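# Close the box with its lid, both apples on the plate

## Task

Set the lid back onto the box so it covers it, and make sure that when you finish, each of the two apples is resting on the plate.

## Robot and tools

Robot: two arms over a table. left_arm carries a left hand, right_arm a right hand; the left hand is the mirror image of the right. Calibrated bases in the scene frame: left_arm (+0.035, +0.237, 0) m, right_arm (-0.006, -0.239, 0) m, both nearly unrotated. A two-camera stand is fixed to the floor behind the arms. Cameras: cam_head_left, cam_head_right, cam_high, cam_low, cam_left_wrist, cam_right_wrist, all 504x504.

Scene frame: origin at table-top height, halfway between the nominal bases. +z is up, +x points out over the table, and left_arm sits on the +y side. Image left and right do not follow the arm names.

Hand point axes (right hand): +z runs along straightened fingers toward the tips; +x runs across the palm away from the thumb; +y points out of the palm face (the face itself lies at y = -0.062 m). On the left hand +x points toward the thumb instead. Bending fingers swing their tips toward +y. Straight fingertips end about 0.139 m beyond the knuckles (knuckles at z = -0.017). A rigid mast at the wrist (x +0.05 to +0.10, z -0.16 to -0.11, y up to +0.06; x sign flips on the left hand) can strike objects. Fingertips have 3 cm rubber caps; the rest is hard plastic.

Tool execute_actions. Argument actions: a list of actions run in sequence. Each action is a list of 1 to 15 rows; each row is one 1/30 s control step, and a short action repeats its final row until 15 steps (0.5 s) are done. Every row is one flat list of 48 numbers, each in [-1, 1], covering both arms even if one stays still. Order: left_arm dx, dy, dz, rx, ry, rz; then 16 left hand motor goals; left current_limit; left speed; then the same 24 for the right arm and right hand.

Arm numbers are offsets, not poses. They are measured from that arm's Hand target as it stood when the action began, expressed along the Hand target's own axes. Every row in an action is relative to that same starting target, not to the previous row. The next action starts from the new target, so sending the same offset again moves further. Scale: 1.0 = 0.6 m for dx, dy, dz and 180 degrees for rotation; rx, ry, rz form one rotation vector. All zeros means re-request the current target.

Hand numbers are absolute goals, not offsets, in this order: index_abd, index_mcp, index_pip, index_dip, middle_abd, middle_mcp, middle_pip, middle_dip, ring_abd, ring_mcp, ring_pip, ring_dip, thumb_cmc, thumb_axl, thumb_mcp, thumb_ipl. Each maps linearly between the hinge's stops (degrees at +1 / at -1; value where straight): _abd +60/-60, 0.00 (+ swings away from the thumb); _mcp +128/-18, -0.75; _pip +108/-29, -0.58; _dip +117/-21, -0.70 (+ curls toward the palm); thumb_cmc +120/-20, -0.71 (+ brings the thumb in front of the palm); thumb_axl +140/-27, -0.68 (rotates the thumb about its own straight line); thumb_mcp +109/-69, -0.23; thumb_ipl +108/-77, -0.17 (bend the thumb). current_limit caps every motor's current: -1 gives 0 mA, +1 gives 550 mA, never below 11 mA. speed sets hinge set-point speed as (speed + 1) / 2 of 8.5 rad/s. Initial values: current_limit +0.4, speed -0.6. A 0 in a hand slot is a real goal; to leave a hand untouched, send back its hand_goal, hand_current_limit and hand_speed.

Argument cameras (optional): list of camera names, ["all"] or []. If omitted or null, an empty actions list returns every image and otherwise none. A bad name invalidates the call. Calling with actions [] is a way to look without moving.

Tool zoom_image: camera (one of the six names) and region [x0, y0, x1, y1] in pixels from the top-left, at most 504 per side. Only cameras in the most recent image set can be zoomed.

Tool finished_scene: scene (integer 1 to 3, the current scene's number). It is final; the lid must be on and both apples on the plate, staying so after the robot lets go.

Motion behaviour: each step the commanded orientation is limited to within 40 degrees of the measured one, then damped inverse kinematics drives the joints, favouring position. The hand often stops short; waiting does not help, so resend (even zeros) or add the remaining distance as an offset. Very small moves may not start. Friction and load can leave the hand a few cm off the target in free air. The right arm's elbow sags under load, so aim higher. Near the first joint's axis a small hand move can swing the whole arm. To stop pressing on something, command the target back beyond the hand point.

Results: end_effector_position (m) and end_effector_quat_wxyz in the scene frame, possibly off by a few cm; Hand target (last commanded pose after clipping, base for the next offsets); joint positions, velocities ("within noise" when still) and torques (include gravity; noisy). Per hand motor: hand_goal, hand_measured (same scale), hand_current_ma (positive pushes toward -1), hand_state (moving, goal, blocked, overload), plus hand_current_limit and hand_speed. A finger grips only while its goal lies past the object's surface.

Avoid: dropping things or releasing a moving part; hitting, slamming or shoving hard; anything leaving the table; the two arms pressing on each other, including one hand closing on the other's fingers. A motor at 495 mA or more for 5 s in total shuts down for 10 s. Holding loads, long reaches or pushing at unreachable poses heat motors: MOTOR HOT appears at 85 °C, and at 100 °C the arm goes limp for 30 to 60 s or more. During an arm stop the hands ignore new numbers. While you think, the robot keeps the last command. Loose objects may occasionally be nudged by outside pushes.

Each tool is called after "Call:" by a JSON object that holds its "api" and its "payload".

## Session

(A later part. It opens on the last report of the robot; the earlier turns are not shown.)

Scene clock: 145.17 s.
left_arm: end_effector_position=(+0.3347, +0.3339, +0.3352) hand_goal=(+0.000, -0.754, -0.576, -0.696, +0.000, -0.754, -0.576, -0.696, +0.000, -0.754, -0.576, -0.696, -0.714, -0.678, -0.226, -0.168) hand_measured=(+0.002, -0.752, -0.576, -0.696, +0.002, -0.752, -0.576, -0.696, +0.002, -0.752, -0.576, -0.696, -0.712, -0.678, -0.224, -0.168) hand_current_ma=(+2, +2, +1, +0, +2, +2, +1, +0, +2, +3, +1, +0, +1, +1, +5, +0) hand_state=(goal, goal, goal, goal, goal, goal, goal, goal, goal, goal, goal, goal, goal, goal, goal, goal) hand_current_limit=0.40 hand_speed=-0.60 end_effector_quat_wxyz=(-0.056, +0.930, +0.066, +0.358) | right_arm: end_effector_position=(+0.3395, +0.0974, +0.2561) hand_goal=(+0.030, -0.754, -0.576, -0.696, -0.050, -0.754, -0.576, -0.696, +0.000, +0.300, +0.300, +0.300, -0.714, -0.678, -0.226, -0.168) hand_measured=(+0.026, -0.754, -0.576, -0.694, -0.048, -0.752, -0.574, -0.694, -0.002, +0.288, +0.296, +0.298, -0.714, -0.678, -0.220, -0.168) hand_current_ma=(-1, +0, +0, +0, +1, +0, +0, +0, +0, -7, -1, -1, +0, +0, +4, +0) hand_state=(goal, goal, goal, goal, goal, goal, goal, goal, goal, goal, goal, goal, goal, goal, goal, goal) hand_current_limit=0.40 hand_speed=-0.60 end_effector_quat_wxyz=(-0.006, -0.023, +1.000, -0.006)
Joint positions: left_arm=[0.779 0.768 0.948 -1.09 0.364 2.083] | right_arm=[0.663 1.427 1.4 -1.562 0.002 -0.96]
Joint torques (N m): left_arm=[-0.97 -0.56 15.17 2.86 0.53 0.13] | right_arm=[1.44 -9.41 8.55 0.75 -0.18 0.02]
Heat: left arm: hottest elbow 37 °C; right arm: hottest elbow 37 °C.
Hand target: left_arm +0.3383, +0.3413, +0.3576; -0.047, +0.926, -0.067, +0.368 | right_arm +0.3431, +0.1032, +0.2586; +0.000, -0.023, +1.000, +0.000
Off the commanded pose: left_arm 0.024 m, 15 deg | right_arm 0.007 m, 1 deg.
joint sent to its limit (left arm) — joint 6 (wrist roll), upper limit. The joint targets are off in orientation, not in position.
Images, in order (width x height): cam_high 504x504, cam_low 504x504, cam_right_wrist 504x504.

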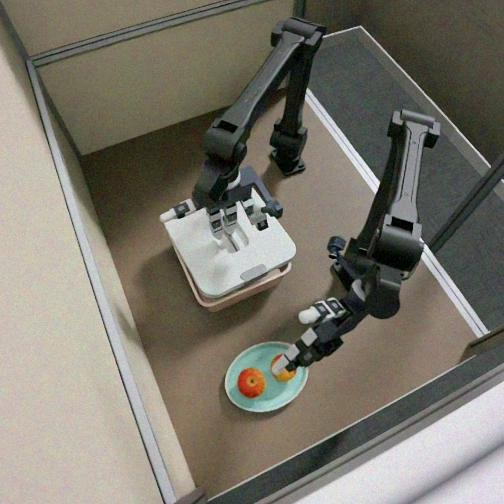

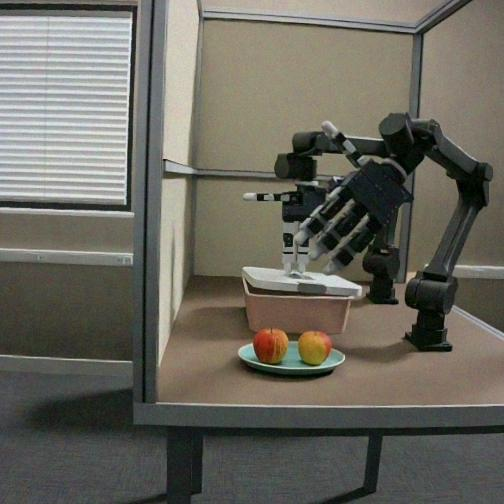

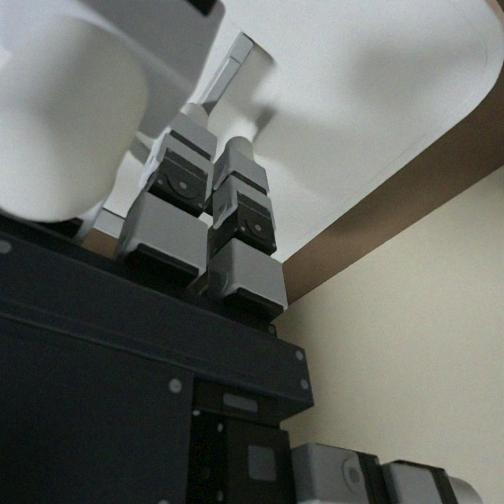

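Call:
{"api": "execute_actions", "payload": {"actions": [[[0,0,0,0,0,0,0,-0.754,-0.576,-0.696,0,-0.754,-0.576,-0.696,0,-0.754,-0.576,-0.696,-0.714,-0.678,-0.226,-0.168,0.4,-0.6,0,0,-0.015,0,0,0,0.03,-0.754,-0.576,-0.696,-0.05,-0.754,-0.576,-0.696,0,0.3,0.3,0.3,-0.714,-0.678,-0.226,-0.168,0.4,-0.6]],[[0,0,0,0,0,0,0,-0.754,-0.576,-0.696,0,-0.754,-0.576,-0.696,0,-0.754,-0.576,-0.696,-0.714,-0.678,-0.226,-0.168,0.4,-0.6,0.02,0.005,0,0,0,0,0.03,-0.754,-0.576,-0.696,-0.05,-0.754,-0.576,-0.696,0,0.3,0.3,0.3,-0.714,-0.678,-0.226,-0.168,0.4,-0.6]]], "cameras": ["cam_high","cam_right_wrist"]}}

Call:
{"api": "zoom_image", "payload": {"camera": "cam_high", "region": [160, 150, 280, 270]}}

Call:
{"api": "zoom_image", "payload": {"camera": "cam_right_wrist", "region": [100, 0, 350, 250]}}

Scene clock: 147.83 s.
left_arm: end_effector_position=(+0.3347, +0.3339, +0.3352) hand_goal=(+0.000, -0.754, -0.576, -0.696, +0.000, -0.754, -0.576, -0.696, +0.000, -0.754, -0.576, -0.696, -0.714, -0.678, -0.226, -0.168) hand_measured=(+0.002, -0.752, -0.576, -0.696, +0.002, -0.752, -0.576, -0.696, +0.002, -0.752, -0.576, -0.696, -0.712, -0.678, -0.224, -0.168) hand_current_ma=(+2, +2, +1, +0, +2, +2, +1, +0, +2, +3, +1, +0, +1, +1, +5, +0) hand_state=(goal, goal, goal, goal, goal, goal, goal, goal, goal, goal, goal, goal, goal, goal, goal, goal) hand_current_limit=0.40 hand_speed=-0.60 end_effector_quat_wxyz=(-0.056, +0.930, +0.066, +0.358) | right_arm: end_effector_position=(+0.3347, +0.1035, +0.2561) hand_goal=(+0.030, -0.754, -0.576, -0.696, -0.050, -0.754, -0.576, -0.696, +0.000, +0.300, +0.300, +0.300, -0.714, -0.678, -0.226, -0.168) hand_measured=(+0.026, -0.754, -0.576, -0.694, -0.048, -0.752, -0.574, -0.694, -0.002, +0.288, +0.296, +0.298, -0.714, -0.678, -0.220, -0.168) hand_current_ma=(-1, +0, +0, +0, +1, +0, +0, +0, +0, -7, -1, -1, +0, +0, +4, +0) hand_state=(goal, goal, goal, goal, goal, goal, goal, goal, goal, goal, goal, goal, goal, goal, goal, goal) hand_current_limit=0.40 hand_speed=-0.60 end_effector_quat_wxyz=(-0.007, -0.023, +1.000, -0.006)
Joint positions: left_arm=[0.779 0.768 0.948 -1.09 0.364 2.083] | right_arm=[0.681 1.427 1.4 -1.562 0.001 -0.942]
Joint torques (N m): left_arm=[-0.79 -0.56 15.15 2.89 0.53 0.11] | right_arm=[1.32 -10.11 8.68 -0.02 -0.07 0.12]
Heat: left arm: hottest elbow 37 °C; right arm: hottest elbow 36 °C.
Hand target: left_arm +0.3383, +0.3413, +0.3576; -0.047, +0.926, -0.067, +0.368 | right_arm +0.3310, +0.1057, +0.2676; +0.000, -0.023, +1.000, +0.000
Off the commanded pose: left_arm 0.024 m, 15 deg | right_arm 0.012 m, 1 deg.
joint sent to its limit (left arm) — joint 6 (wrist roll), upper limit. The joint targets are off in orientation, not in position.
Images, in order (width x height): cam_high 504x504, cam_right_wrist 504x504.

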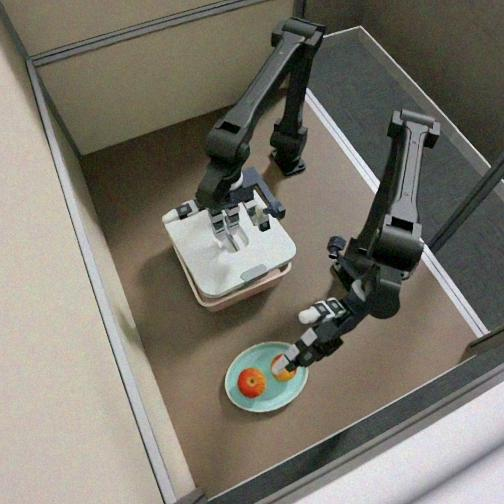

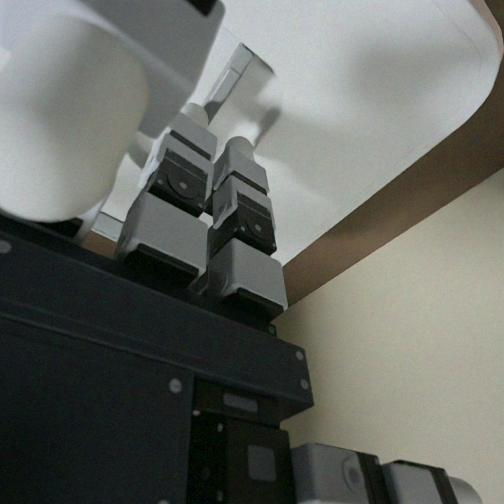

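Scaled by 4.200.

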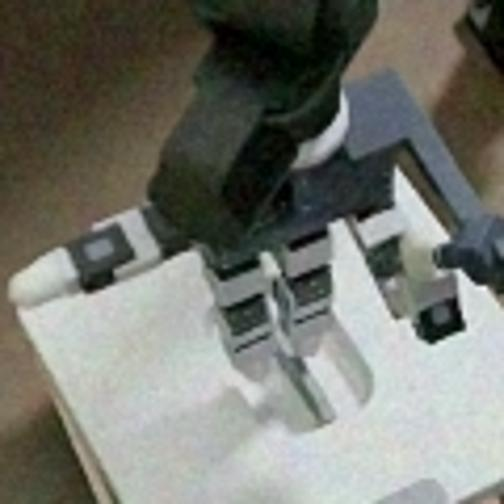

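Scaled by 2.016.

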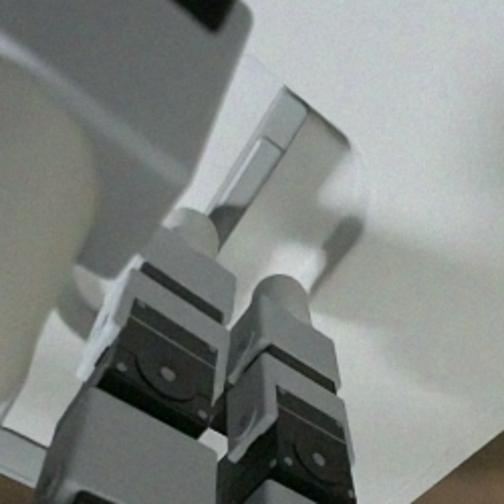

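Call:
{"api": "execute_actions", "payload": {"actions": [[[0,0,0,0,0,0,0,-0.754,-0.576,-0.696,0,-0.754,-0.576,-0.696,0,-0.754,-0.576,-0.696,-0.714,-0.678,-0.226,-0.168,0.4,-0.6,0.012,-0.004,0,0,0,0,0.03,-0.754,-0.576,-0.696,-0.05,-0.754,-0.576,-0.696,0,0.3,0.3,0.3,-0.714,-0.678,-0.226,-0.168,0.4,-0.6]],[[0,0,0,0,0,0,0,-0.754,-0.576,-0.696,0,-0.754,-0.576,-0.696,0,-0.754,-0.576,-0.696,-0.714,-0.678,-0.226,-0.168,0.4,-0.6,0,0,0.025,0,0,0,0.03,-0.754,-0.576,-0.696,-0.05,-0.754,-0.576,-0.696,0,0.3,0.3,0.3,-0.714,-0.678,-0.226,-0.168,0.4,-0.6]]], "cameras": ["cam_high","cam_right_wrist"]}}

Call:
{"api": "zoom_image", "payload": {"camera": "cam_high", "region": [160, 150, 280, 270]}}

Call:
{"api": "zoom_image", "payload": {"camera": "cam_right_wrist", "region": [100, 0, 350, 250]}}

Scene clock: 150.70 s.
left_arm: end_effector_position=(+0.3347, +0.3339, +0.3352) hand_goal=(+0.000, -0.754, -0.576, -0.696, +0.000, -0.754, -0.576, -0.696, +0.000, -0.754, -0.576, -0.696, -0.714, -0.678, -0.226, -0.168) hand_measured=(+0.002, -0.752, -0.576, -0.696, +0.002, -0.752, -0.576, -0.696, +0.002, -0.752, -0.576, -0.696, -0.712, -0.678, -0.224, -0.168) hand_current_ma=(+2, +2, +1, +0, +2, +2, +1, +0, +2, +3, +1, +0, +1, +1, +5, +0) hand_state=(goal, goal, goal, goal, goal, goal, goal, goal, goal, goal, goal, goal, goal, goal, goal, goal) hand_current_limit=0.40 hand_speed=-0.60 end_effector_quat_wxyz=(-0.056, +0.930, +0.066, +0.358) | right_arm: end_effector_position=(+0.3238, +0.0964, +0.2393) hand_goal=(+0.030, -0.754, -0.576, -0.696, -0.050, -0.754, -0.576, -0.696, +0.000, +0.300, +0.300, +0.300, -0.714, -0.678, -0.226, -0.168) hand_measured=(+0.028, -0.754, -0.576, -0.694, -0.048, -0.752, -0.574, -0.694, -0.002, +0.288, +0.296, +0.298, -0.714, -0.678, -0.220, -0.168) hand_current_ma=(-1, +0, +0, +0, +0, +0, +0, +0, +0, -7, -1, -1, +0, +0, +4, +0) hand_state=(goal, goal, goal, goal, goal, goal, goal, goal, goal, goal, goal, goal, goal, goal, goal, goal) hand_current_limit=0.40 hand_speed=-0.60 end_effector_quat_wxyz=(-0.016, -0.022, +1.000, -0.013)
Joint positions: left_arm=[0.779 0.768 0.948 -1.09 0.364 2.083] | right_arm=[0.685 1.41 1.342 -1.544 0.001 -0.936]
Joint torques (N m): left_arm=[-0.91 -0.44 15.2 2.86 0.53 0.13] | right_arm=[2.08 -10.75 8.5 0.61 -0.09 0.08]
Heat: left arm: hottest elbow 37 °C; right arm: hottest elbow 36 °C.
Hand target: left_arm +0.3383, +0.3413, +0.3576; -0.047, +0.926, -0.067, +0.368 | right_arm +0.3238, +0.1030, +0.2525; +0.000, -0.023, +1.000, +0.000
Off the commanded pose: left_arm 0.024 m, 15 deg | right_arm 0.015 m, 2 deg.
joint sent to its limit (left arm) — joint 6 (wrist roll), upper limit. The joint targets are off in orientation, not in position.
Images, in order (width x height): cam_high 504x504, cam_right_wrist 504x504.

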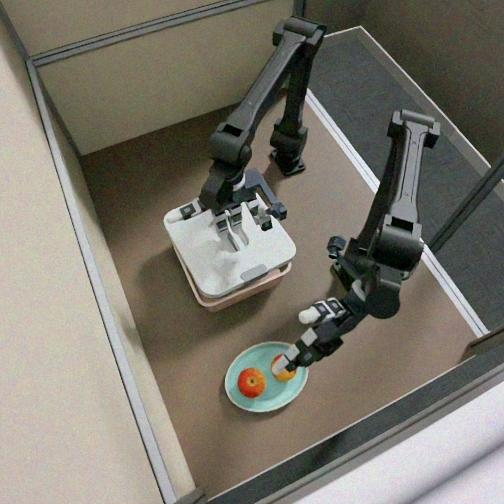

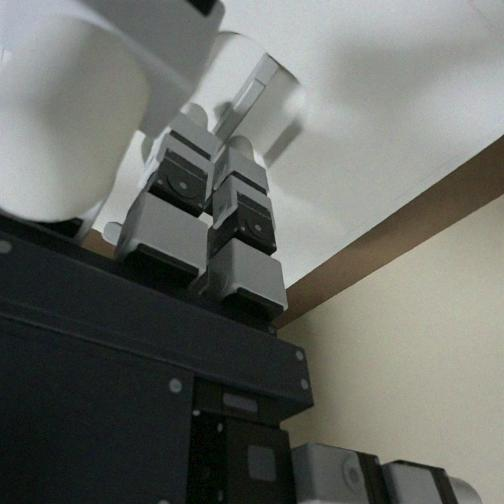

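Scaled by 4.200.

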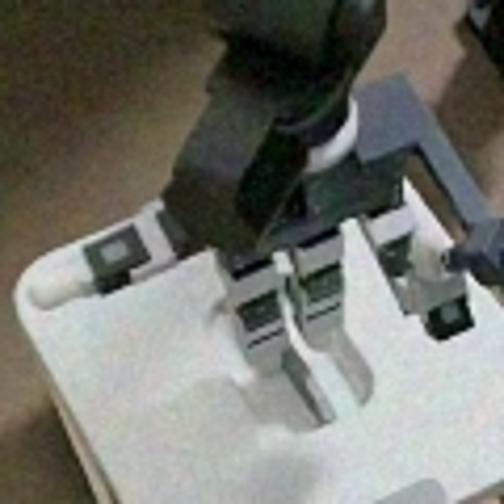

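Scaled by 2.016.

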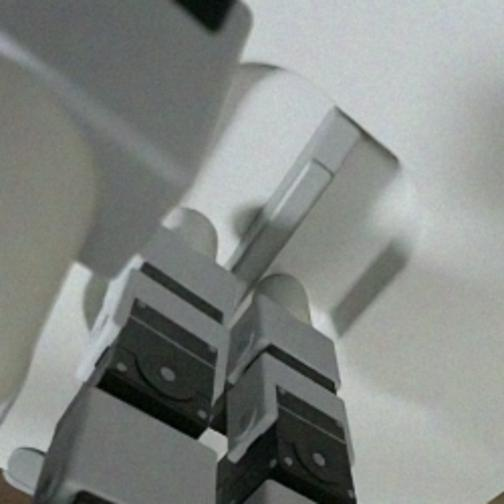

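Call:
{"api": "execute_actions", "payload": {"actions": [[[0,0,0,0,0,0,0,-0.754,-0.576,-0.696,0,-0.754,-0.576,-0.696,0,-0.754,-0.576,-0.696,-0.714,-0.678,-0.226,-0.168,0.4,-0.6,0,-0.003,0.003,0,0,0,0.35,-0.754,-0.576,-0.696,-0.35,-0.754,-0.576,-0.696,0,0.3,0.3,0.3,-0.714,-0.678,-0.226,-0.168,0.75,-0.8]],[[0,0,0,0,0,0,0,-0.754,-0.576,-0.696,0,-0.754,-0.576,-0.696,0,-0.754,-0.576,-0.696,-0.714,-0.678,-0.226,-0.168,0.4,-0.6,0,0,-0.01,0,0,0,0.35,-0.754,-0.576,-0.696,-0.35,-0.754,-0.576,-0.696,0,0.3,0.3,0.3,-0.714,-0.678,-0.226,-0.168,0.75,-0.8]],[[0,0,0,0,0,0,0,-0.754,-0.576,-0.696,0,-0.754,-0.576,-0.696,0,-0.754,-0.576,-0.696,-0.714,-0.678,-0.226,-0.168,0.4,-0.6,0,0,-0.04,0,0,0,0.35,-0.754,-0.576,-0.696,-0.35,-0.754,-0.576,-0.696,0,0.3,0.3,0.3,-0.714,-0.678,-0.226,-0.168,0.75,-0.8]],[[0,0,0,0,0,0,0,-0.754,-0.576,-0.696,0,-0.754,-0.576,-0.696,0,-0.754,-0.576,-0.696,-0.714,-0.678,-0.226,-0.168,0.4,-0.6,0,0,-0.04,0,0,0,0.35,-0.754,-0.576,-0.696,-0.35,-0.754,-0.576,-0.696,0,0.3,0.3,0.3,-0.714,-0.678,-0.226,-0.168,0.75,-0.8]]], "cameras": ["cam_high","cam_low","cam_head_left","cam_head_right"]}}

Call:
{"api": "zoom_image", "payload": {"camera": "cam_high", "region": [150, 150, 310, 310]}}

Call:
{"api": "zoom_image", "payload": {"camera": "cam_head_left", "region": [180, 240, 380, 400]}}

Call:
{"api": "zoom_image", "payload": {"camera": "cam_low", "region": [220, 160, 380, 340]}}

Scene clock: 154.07 s.
left_arm: end_effector_position=(+0.3347, +0.3339, +0.3352) hand_goal=(+0.000, -0.754, -0.576, -0.696, +0.000, -0.754, -0.576, -0.696, +0.000, -0.754, -0.576, -0.696, -0.714, -0.678, -0.226, -0.168) hand_measured=(+0.002, -0.752, -0.576, -0.696, +0.002, -0.752, -0.576, -0.696, +0.002, -0.752, -0.576, -0.696, -0.712, -0.678, -0.224, -0.168) hand_current_ma=(+2, +2, +1, +0, +2, +2, +1, +0, +2, +3, +1, +0, +1, +1, +5, +0) hand_state=(goal, goal, goal, goal, goal, goal, goal, goal, goal, goal, goal, goal, goal, goal, goal, goal) hand_current_limit=0.40 hand_speed=-0.60 end_effector_quat_wxyz=(-0.056, +0.930, +0.066, +0.358) | right_arm: end_effector_position=(+0.3184, +0.0923, +0.2692) hand_goal=(+0.350, -0.754, -0.576, -0.696, -0.350, -0.754, -0.576, -0.696, +0.000, +0.300, +0.300, +0.300, -0.714, -0.678, -0.226, -0.168) hand_measured=(+0.070, -0.756, -0.576, -0.696, -0.118, -0.748, -0.572, -0.694, -0.002, +0.288, +0.296, +0.298, -0.714, -0.678, -0.220, -0.168) hand_current_ma=(-481, +0, +0, +0, +481, +3, +1, +0, +0, -7, -1, -1, +0, +0, +4, +0) hand_state=(blocked, goal, goal, goal, blocked, goal, goal, goal, goal, goal, goal, goal, goal, goal, goal, goal) hand_current_limit=0.75 hand_speed=-0.80 end_effector_quat_wxyz=(-0.027, -0.022, +0.999, -0.021)
Joint positions: left_arm=[0.779 0.768 0.948 -1.09 0.364 2.083] | right_arm=[0.685 1.408 1.423 -1.655 0 -0.936]
Joint torques (N m): left_arm=[-1.03 -0.56 15.2 2.88 0.54 0.14] | right_arm=[2.08 -10.05 12.44 -0.39 -0.06 0.04]
Heat: left arm: hottest elbow 37 °C; right arm: hottest elbow 36 °C.
Hand target: left_arm +0.3383, +0.3413, +0.3576; -0.047, +0.926, -0.067, +0.368 | right_arm +0.3239, +0.1012, +0.3048; +0.000, -0.023, +1.000, +0.000
Off the commanded pose: left_arm 0.024 m, 15 deg | right_arm 0.037 m, 4 deg.
joint sent to its limit (left arm) — joint 6 (wrist roll), upper limit. The joint targets are off in orientation, not in position.
Images, in order (width x height): cam_head_left 504x504, cam_head_right 504x504, cam_high 504x504, cam_low 504x504.

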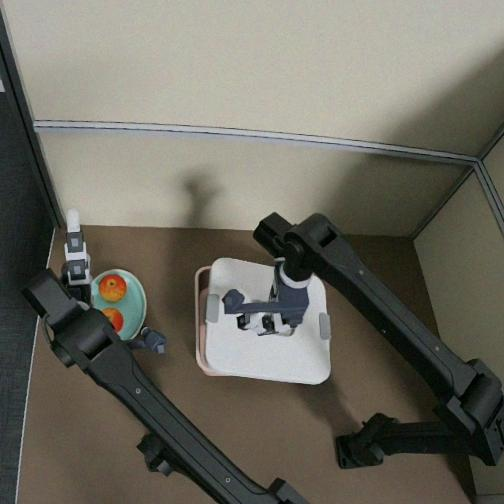

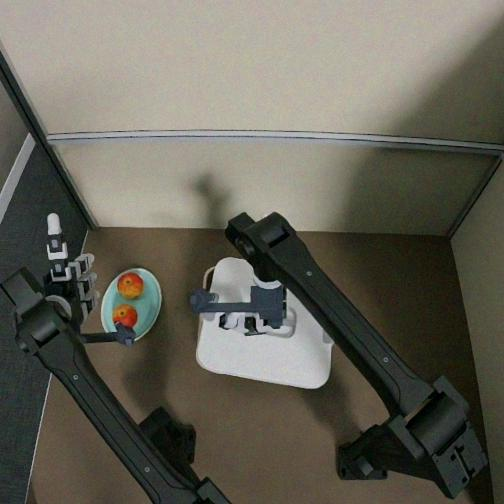

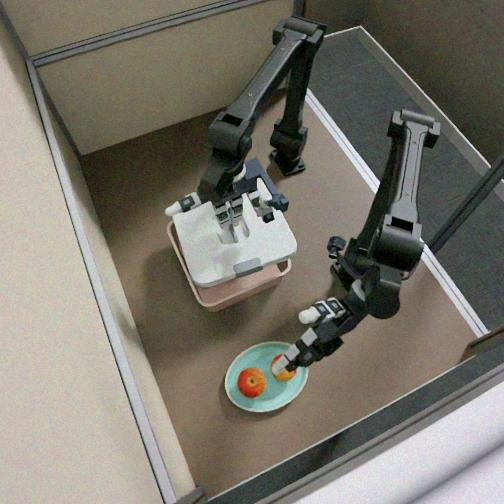

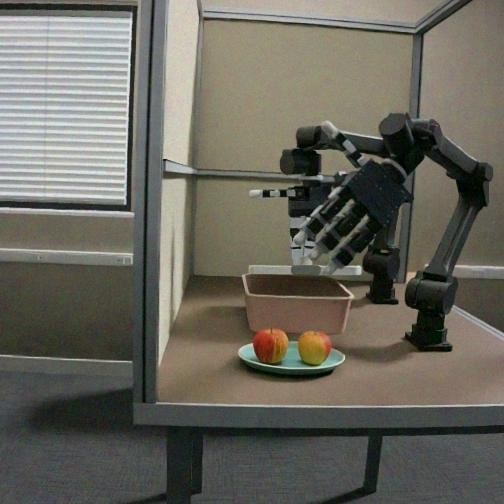

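Scaled by 3.150.

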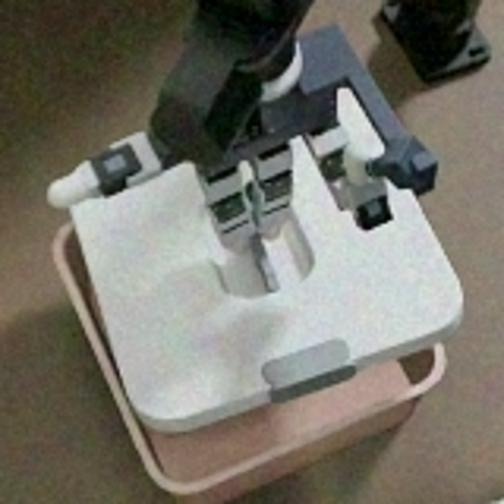

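Scaled by 2.520.

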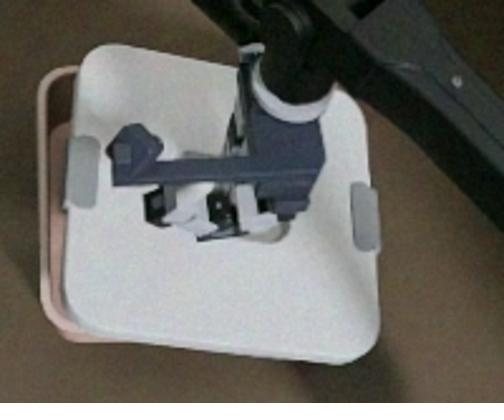

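Scaled by 2.800.

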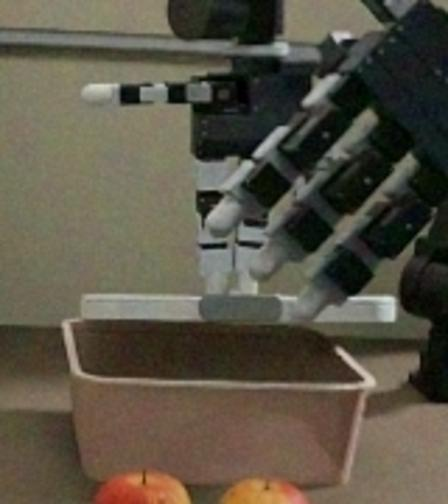

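Call:
{"api": "execute_actions", "payload": {"actions": [[[0,0,0,0,0,0,0,-0.754,-0.576,-0.696,0,-0.754,-0.576,-0.696,0,-0.754,-0.576,-0.696,-0.714,-0.678,-0.226,-0.168,0.4,-0.6,0,0,0.04,0,0,0,0.35,-0.754,-0.576,-0.696,-0.35,-0.754,-0.576,-0.696,0,0.3,0.3,0.3,-0.714,-0.678,-0.226,-0.168,0.75,-0.8]],[[0,0,0,0,0,0,0,-0.754,-0.576,-0.696,0,-0.754,-0.576,-0.696,0,-0.754,-0.576,-0.696,-0.714,-0.678,-0.226,-0.168,0.4,-0.6,0,0,0.05,0,0,0,0.35,-0.754,-0.576,-0.696,-0.35,-0.754,-0.576,-0.696,0,0.3,0.3,0.3,-0.714,-0.678,-0.226,-0.168,0.75,-0.8]],[[0,0,0,0,0,0,0,-0.754,-0.576,-0.696,0,-0.754,-0.576,-0.696,0,-0.754,-0.576,-0.696,-0.714,-0.678,-0.226,-0.168,0.4,-0.6,0,0,0,0,0,0,0.03,-0.754,-0.576,-0.696,-0.05,-0.754,-0.576,-0.696,0,0.3,0.3,0.3,-0.714,-0.678,-0.226,-0.168,0.4,-0.6]]], "cameras": ["cam_high","cam_low","cam_head_left","cam_right_wrist"]}}

Call:
{"api": "zoom_image", "payload": {"camera": "cam_high", "region": [150, 150, 310, 310]}}

Call:
{"api": "zoom_image", "payload": {"camera": "cam_head_left", "region": [180, 240, 380, 400]}}

Call:
{"api": "zoom_image", "payload": {"camera": "cam_low", "region": [220, 160, 380, 340]}}

Call:
{"api": "zoom_image", "payload": {"camera": "cam_right_wrist", "region": [100, 0, 350, 250]}}

Scene clock: 158.17 s.
left_arm: end_effector_position=(+0.3347, +0.3339, +0.3352) hand_goal=(+0.000, -0.754, -0.576, -0.696, +0.000, -0.754, -0.576, -0.696, +0.000, -0.754, -0.576, -0.696, -0.714, -0.678, -0.226, -0.168) hand_measured=(+0.002, -0.752, -0.576, -0.696, +0.002, -0.752, -0.576, -0.696, +0.002, -0.752, -0.576, -0.696, -0.712, -0.678, -0.224, -0.168) hand_current_ma=(+2, +2, +1, +0, +2, +2, +1, +0, +2, +3, +1, +0, +1, +1, +5, +0) hand_state=(goal, goal, goal, goal, goal, goal, goal, goal, goal, goal, goal, goal, goal, goal, goal, goal) hand_current_limit=0.40 hand_speed=-0.60 end_effector_quat_wxyz=(-0.056, +0.930, +0.066, +0.358) | right_arm: end_effector_position=(+0.3218, +0.0948, +0.2395) hand_goal=(+0.030, -0.754, -0.576, -0.696, -0.050, -0.754, -0.576, -0.696, +0.000, +0.300, +0.300, +0.300, -0.714, -0.678, -0.226, -0.168) hand_measured=(+0.030, -0.754, -0.578, -0.696, -0.052, -0.748, -0.572, -0.694, -0.002, +0.290, +0.296, +0.298, -0.714, -0.678, -0.220, -0.168) hand_current_ma=(+0, +0, +0, +0, +0, +2, +1, +0, +0, -7, -1, -1, +0, +0, +4, +0) hand_state=(goal, goal, goal, goal, goal, goal, goal, goal, goal, goal, goal, goal, goal, goal, goal, goal) hand_current_limit=0.40 hand_speed=-0.60 end_effector_quat_wxyz=(-0.014, -0.022, +1.000, -0.011)
Joint positions: left_arm=[0.779 0.768 0.948 -1.09 0.364 2.083] | right_arm=[0.685 1.4 1.332 -1.539 0.001 -0.936]
Joint torques (N m): left_arm=[-0.97 -0.73 15.21 2.92 0.54 0.13] | right_arm=[2.67 -9.58 8.8 0.61 -0.13 0.04]
Heat: left arm: hottest elbow 37 °C; right arm: hottest elbow 36 °C.
Hand target: left_arm +0.3383, +0.3413, +0.3576; -0.047, +0.926, -0.067, +0.368 | right_arm +0.3239, +0.1012, +0.2507; +0.000, -0.023, +1.000, +0.000
Off the commanded pose: left_arm 0.024 m, 15 deg | right_arm 0.013 m, 2 deg.
joint sent to its limit (left arm) — joint 6 (wrist roll), upper limit. The joint targets are off in orientation, not in position.
Images, in order (width x height): cam_head_left 504x504, cam_high 504x504, cam_low 504x504, cam_right_wrist 504x504.

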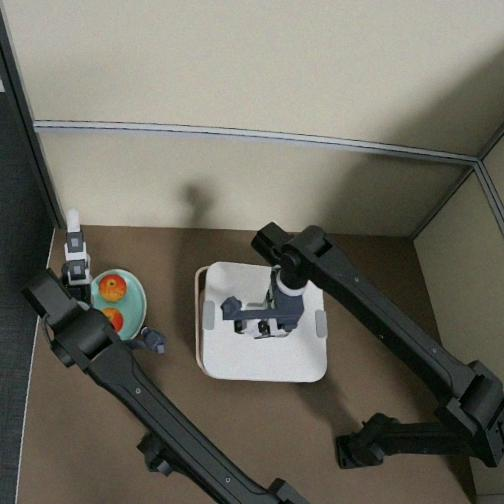

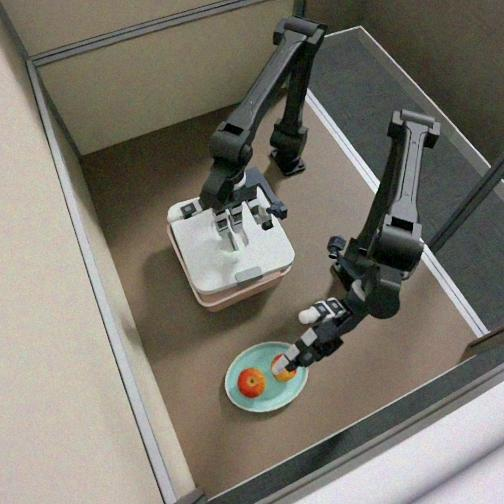

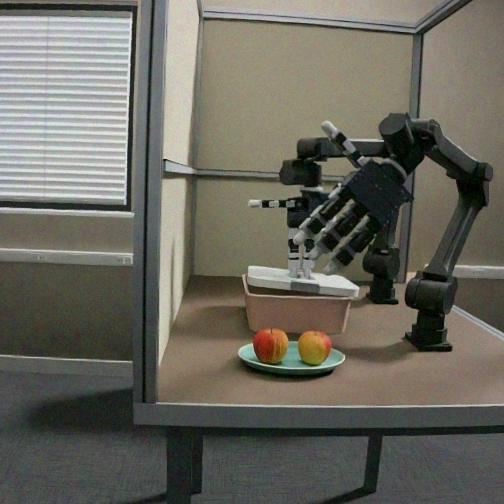

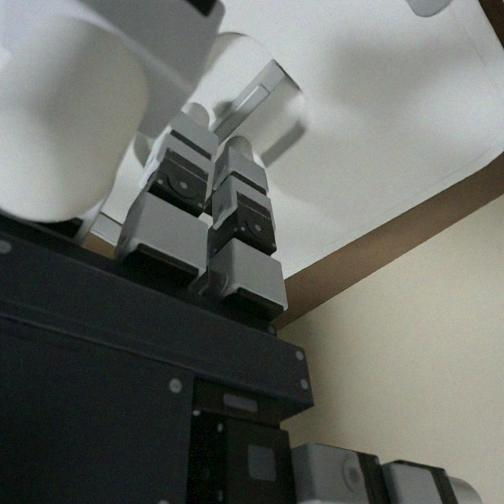

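Scaled by 3.150.

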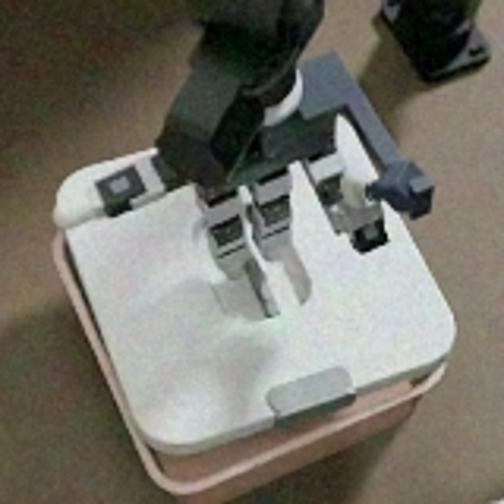

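Scaled by 2.520.

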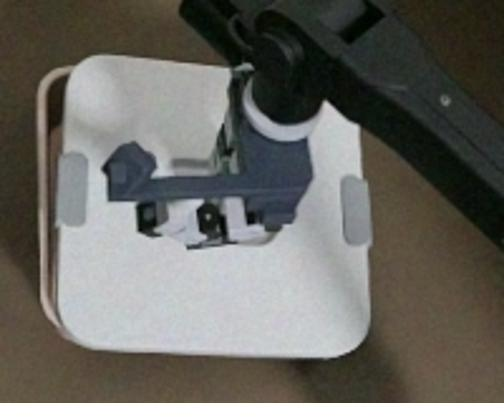

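Scaled by 2.800.

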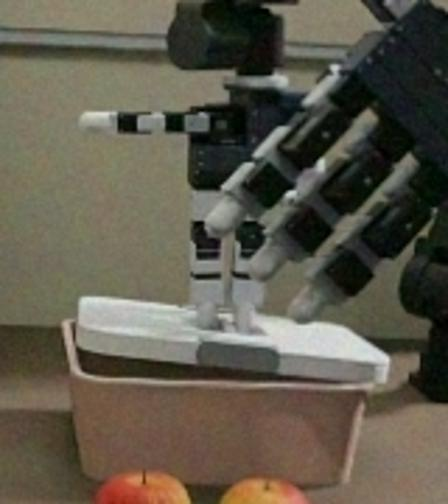

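Scaled by 2.016.

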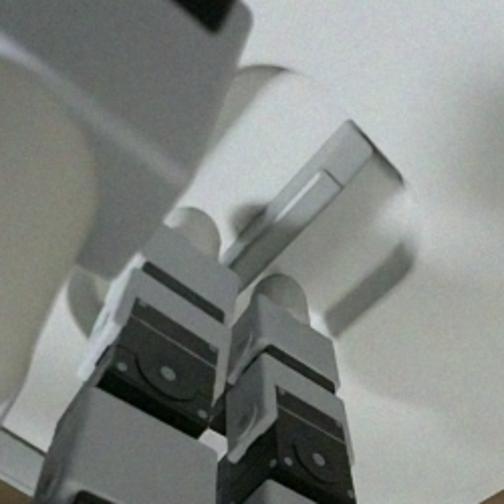

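Call:
{"api": "execute_actions", "payload": {"actions": [[[0,0,0,0,0,0,0,-0.754,-0.576,-0.696,0,-0.754,-0.576,-0.696,0,-0.754,-0.576,-0.696,-0.714,-0.678,-0.226,-0.168,0.4,-0.6,0,-0.012,0,0,0,0,0.03,-0.754,-0.576,-0.696,-0.05,-0.754,-0.576,-0.696,0,0.3,0.3,0.3,-0.714,-0.678,-0.226,-0.168,0.4,-0.6]],[[0,0,0,0,0,0,0,-0.754,-0.576,-0.696,0,-0.754,-0.576,-0.696,0,-0.754,-0.576,-0.696,-0.714,-0.678,-0.226,-0.168,0.4,-0.6,0,0,0,0,0,0,0.35,-0.754,-0.576,-0.696,-0.35,-0.754,-0.576,-0.696,0,0.3,0.3,0.3,-0.714,-0.678,-0.226,-0.168,0.75,-0.8]],[[0,0,0,0,0,0,0,-0.754,-0.576,-0.696,0,-0.754,-0.576,-0.696,0,-0.754,-0.576,-0.696,-0.714,-0.678,-0.226,-0.168,0.4,-0.6,0,0,-0.04,0,0,0,0.35,-0.754,-0.576,-0.696,-0.35,-0.754,-0.576,-0.696,0,0.3,0.3,0.3,-0.714,-0.678,-0.226,-0.168,0.75,-0.8]],[[0,0,0,0,0,0,0,-0.754,-0.576,-0.696,0,-0.754,-0.576,-0.696,0,-0.754,-0.576,-0.696,-0.714,-0.678,-0.226,-0.168,0.4,-0.6,0,0,-0.04,0,0,0,0.35,-0.754,-0.576,-0.696,-0.35,-0.754,-0.576,-0.696,0,0.3,0.3,0.3,-0.714,-0.678,-0.226,-0.168,0.75,-0.8]]], "cameras": ["cam_high","cam_low","cam_head_left","cam_right_wrist"]}}

Call:
{"api": "zoom_image", "payload": {"camera": "cam_high", "region": [150, 150, 310, 310]}}

Call:
{"api": "zoom_image", "payload": {"camera": "cam_head_left", "region": [180, 240, 380, 400]}}

Call:
{"api": "zoom_image", "payload": {"camera": "cam_low", "region": [220, 160, 380, 340]}}

Call:
{"api": "zoom_image", "payload": {"camera": "cam_right_wrist", "region": [100, 0, 350, 250]}}

Scene clock: 162.50 s.
left_arm: end_effector_position=(+0.3347, +0.3339, +0.3352) hand_goal=(+0.000, -0.754, -0.576, -0.696, +0.000, -0.754, -0.576, -0.696, +0.000, -0.754, -0.576, -0.696, -0.714, -0.678, -0.226, -0.168) hand_measured=(+0.002, -0.752, -0.576, -0.696, +0.002, -0.752, -0.576, -0.696, +0.002, -0.752, -0.576, -0.696, -0.712, -0.678, -0.224, -0.168) hand_current_ma=(+2, +2, +1, +0, +2, +2, +1, +0, +2, +3, +1, +0, +1, +1, +5, +0) hand_state=(goal, goal, goal, goal, goal, goal, goal, goal, goal, goal, goal, goal, goal, goal, goal, goal) hand_current_limit=0.40 hand_speed=-0.60 end_effector_quat_wxyz=(-0.056, +0.930, +0.066, +0.358) | right_arm: end_effector_position=(+0.3147, +0.0891, +0.2616) hand_goal=(+0.350, -0.754, -0.576, -0.696, -0.350, -0.754, -0.576, -0.696, +0.000, +0.300, +0.300, +0.300, -0.714, -0.678, -0.226, -0.168) hand_measured=(+0.076, -0.752, -0.576, -0.696, -0.112, -0.750, -0.574, -0.694, -0.002, +0.290, +0.296, +0.298, -0.714, -0.678, -0.220, -0.168) hand_current_ma=(-481, +0, +0, +0, +481, +1, +1, +0, +0, -7, -1, -1, +0, +0, +4, +0) hand_state=(blocked, goal, goal, goal, blocked, goal, goal, goal, goal, goal, goal, goal, goal, goal, goal, goal) hand_current_limit=0.75 hand_speed=-0.80 end_effector_quat_wxyz=(-0.028, -0.022, +0.999, -0.022)
Joint positions: left_arm=[0.779 0.768 0.948 -1.09 0.364 2.083] | right_arm=[0.685 1.398 1.393 -1.639 0.001 -0.936]
Joint torques (N m): left_arm=[-0.97 -0.44 15.23 2.88 0.53 0.13] | right_arm=[0.03 -10.34 12.63 -0.47 -0.05 -0.1]
Heat: left arm: hottest elbow 37 °C; right arm: hottest elbow 36 °C.
Hand target: left_arm +0.3383, +0.3413, +0.3576; -0.047, +0.926, -0.067, +0.368 | right_arm +0.3242, +0.0940, +0.2988; +0.000, -0.023, +1.000, +0.000
Off the commanded pose: left_arm 0.024 m, 15 deg | right_arm 0.039 m, 4 deg.
joint sent to its limit (left arm) — joint 6 (wrist roll), upper limit. The joint targets are off in orientation, not in position.
Images, in order (width x height): cam_head_left 504x504, cam_high 504x504, cam_low 504x504, cam_right_wrist 504x504.

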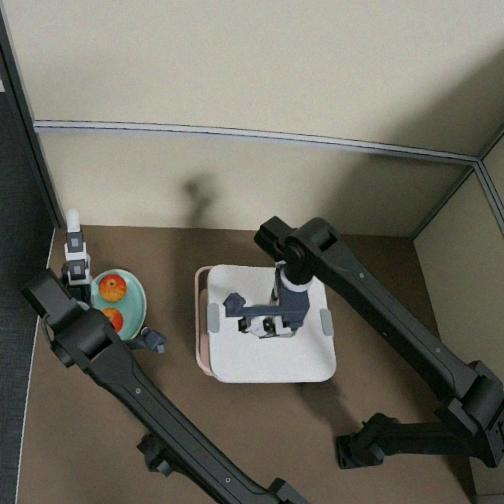

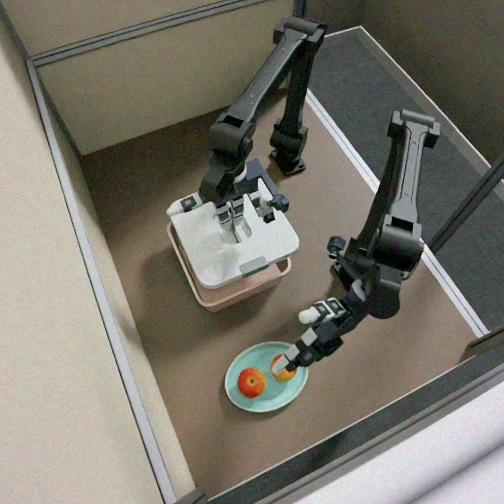

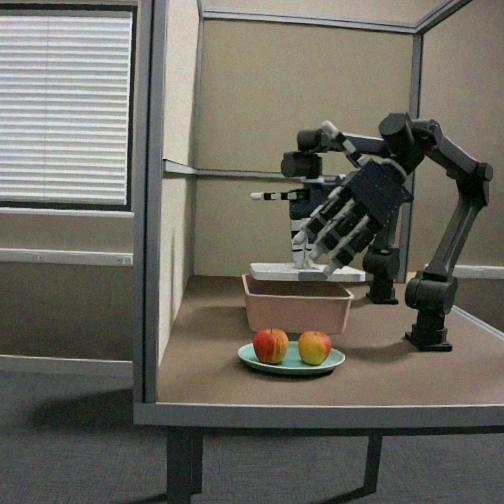

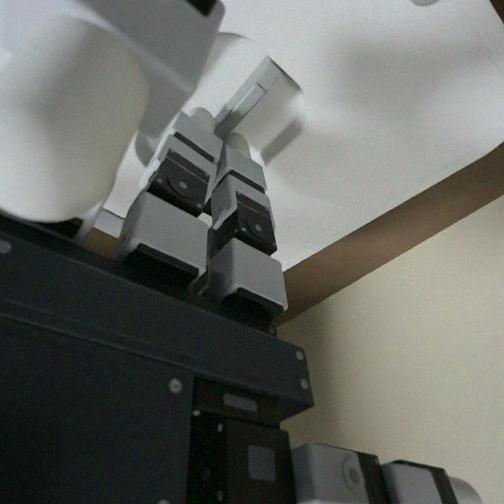

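Scaled by 3.150.

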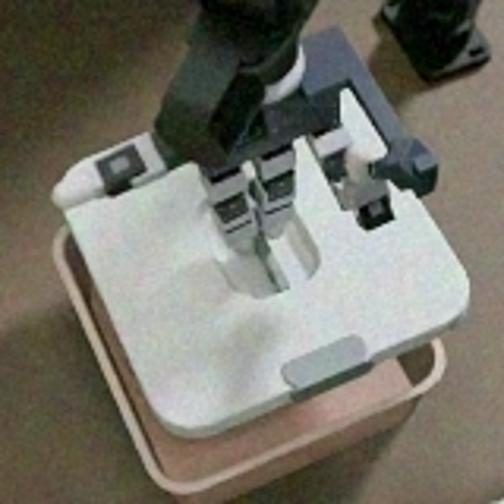

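Scaled by 2.520.

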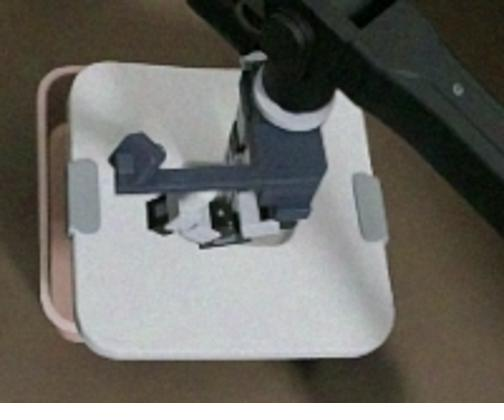

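Scaled by 2.800.

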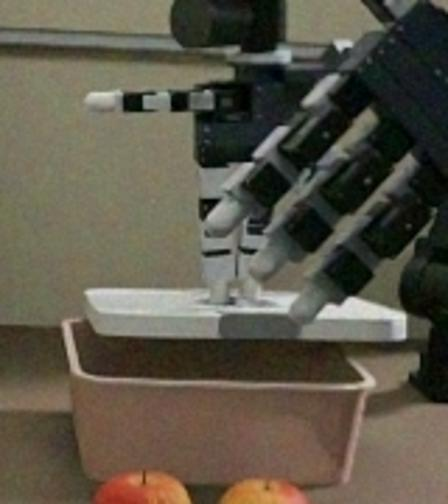

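Scaled by 2.016.

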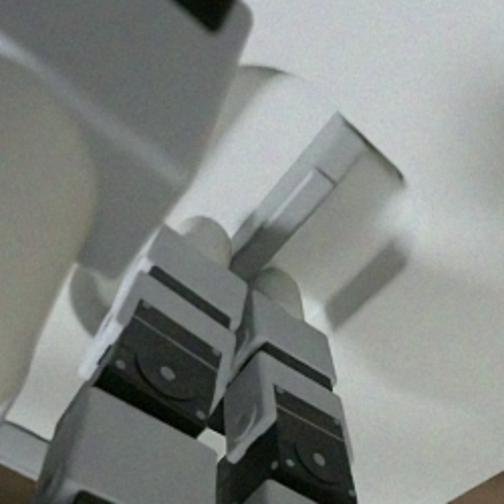

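Call:
{"api": "execute_actions", "payload": {"actions": [[[0,0,0,0,0,0,0,-0.754,-0.576,-0.696,0,-0.754,-0.576,-0.696,0,-0.754,-0.576,-0.696,-0.714,-0.678,-0.226,-0.168,0.4,-0.6,-0.013,0.027,-0.01,0,0,0,0.35,-0.754,-0.576,-0.696,-0.35,-0.754,-0.576,-0.696,0,0.3,0.3,0.3,-0.714,-0.678,-0.226,-0.168,0.75,-0.8]],[[0,0,0,0,0,0,0,-0.754,-0.576,-0.696,0,-0.754,-0.576,-0.696,0,-0.754,-0.576,-0.696,-0.714,-0.678,-0.226,-0.168,0.4,-0.6,-0.014,0.028,0,0,0,0,0.35,-0.754,-0.576,-0.696,-0.35,-0.754,-0.576,-0.696,0,0.3,0.3,0.3,-0.714,-0.678,-0.226,-0.168,0.75,-0.8]]], "cameras": ["cam_high","cam_low","cam_head_left","cam_head_right"]}}

Call:
{"api": "zoom_image", "payload": {"camera": "cam_high", "region": [150, 150, 310, 310]}}

Call:
{"api": "zoom_image", "payload": {"camera": "cam_head_left", "region": [180, 240, 380, 400]}}

Call:
{"api": "zoom_image", "payload": {"camera": "cam_low", "region": [220, 160, 380, 340]}}

Scene clock: 165.90 s.
left_arm: end_effector_position=(+0.3347, +0.3339, +0.3352) hand_goal=(+0.000, -0.754, -0.576, -0.696, +0.000, -0.754, -0.576, -0.696, +0.000, -0.754, -0.576, -0.696, -0.714, -0.678, -0.226, -0.168) hand_measured=(+0.002, -0.752, -0.576, -0.696, +0.002, -0.752, -0.576, -0.696, +0.002, -0.752, -0.576, -0.696, -0.712, -0.678, -0.224, -0.168) hand_current_ma=(+2, +2, +1, +0, +2, +2, +1, +0, +2, +3, +1, +0, +1, +1, +5, +0) hand_state=(goal, goal, goal, goal, goal, goal, goal, goal, goal, goal, goal, goal, goal, goal, goal, goal) hand_current_limit=0.40 hand_speed=-0.60 end_effector_quat_wxyz=(-0.056, +0.930, +0.066, +0.358) | right_arm: end_effector_position=(+0.3303, +0.1165, +0.2729) hand_goal=(+0.350, -0.754, -0.576, -0.696, -0.350, -0.754, -0.576, -0.696, +0.000, +0.300, +0.300, +0.300, -0.714, -0.678, -0.226, -0.168) hand_measured=(+0.076, -0.754, -0.576, -0.696, -0.112, -0.750, -0.574, -0.694, -0.002, +0.290, +0.296, +0.298, -0.714, -0.678, -0.220, -0.168) hand_current_ma=(-481, +0, +0, +0, +481, +1, +0, +0, +0, -7, -1, -1, +0, +0, +4, +0) hand_state=(blocked, goal, goal, goal, blocked, goal, goal, goal, goal, goal, goal, goal, goal, goal, goal, goal) hand_current_limit=0.75 hand_speed=-0.80 end_effector_quat_wxyz=(-0.025, -0.024, +0.999, -0.020)
Joint positions: left_arm=[0.779 0.768 0.948 -1.09 0.364 2.083] | right_arm=[0.711 1.47 1.497 -1.661 -0.001 -0.915]
Joint torques (N m): left_arm=[-0.97 -0.62 15.2 2.89 0.54 0.12] | right_arm=[1.26 -9.99 12.85 -0.18 0.02 0.06]
Heat: left arm: hottest elbow 37 °C; right arm: hottest elbow 37 °C.
Hand target: left_arm +0.3383, +0.3413, +0.3576; -0.047, +0.926, -0.067, +0.368 | right_arm +0.3389, +0.1277, +0.3048; +0.000, -0.023, +1.000, +0.000
Off the commanded pose: left_arm 0.024 m, 15 deg | right_arm 0.035 m, 4 deg.
joint sent to its limit (left arm) — joint 6 (wrist roll), upper limit. The joint targets are off in orientation, not in position.
Images, in order (width x height): cam_head_left 504x504, cam_head_right 504x504, cam_high 504x504, cam_low 504x504.

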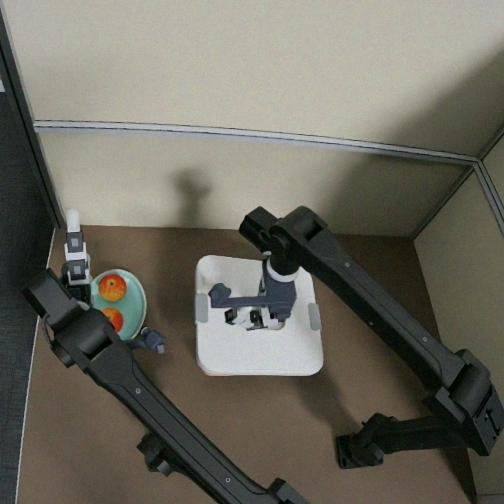

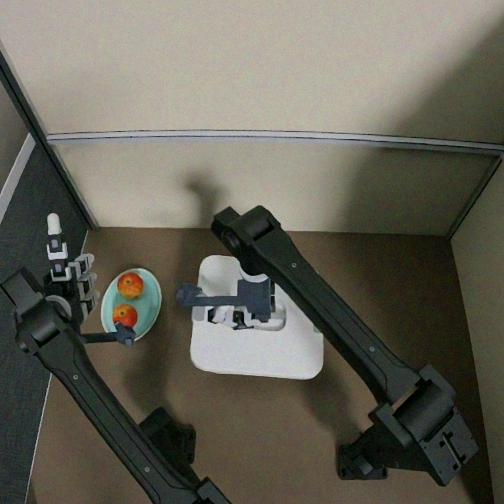

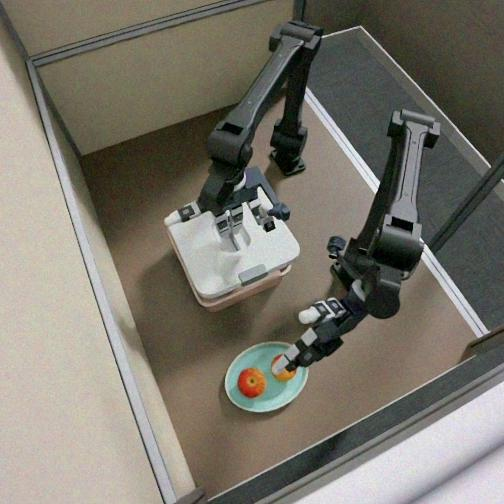

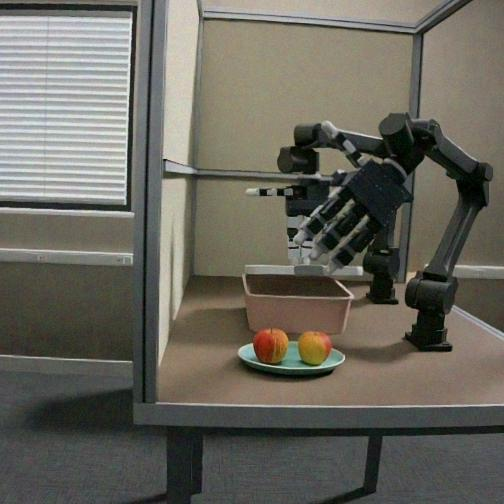

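Scaled by 3.150.

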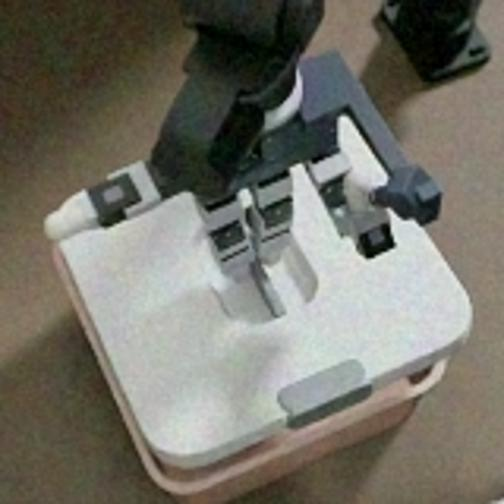

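Scaled by 2.520.

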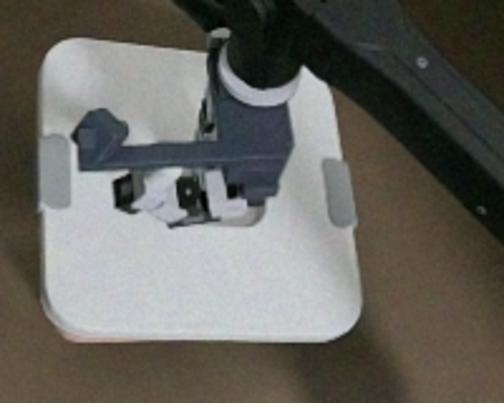

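Scaled by 2.800.

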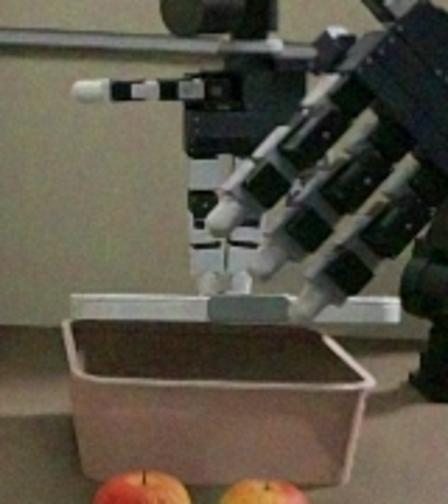

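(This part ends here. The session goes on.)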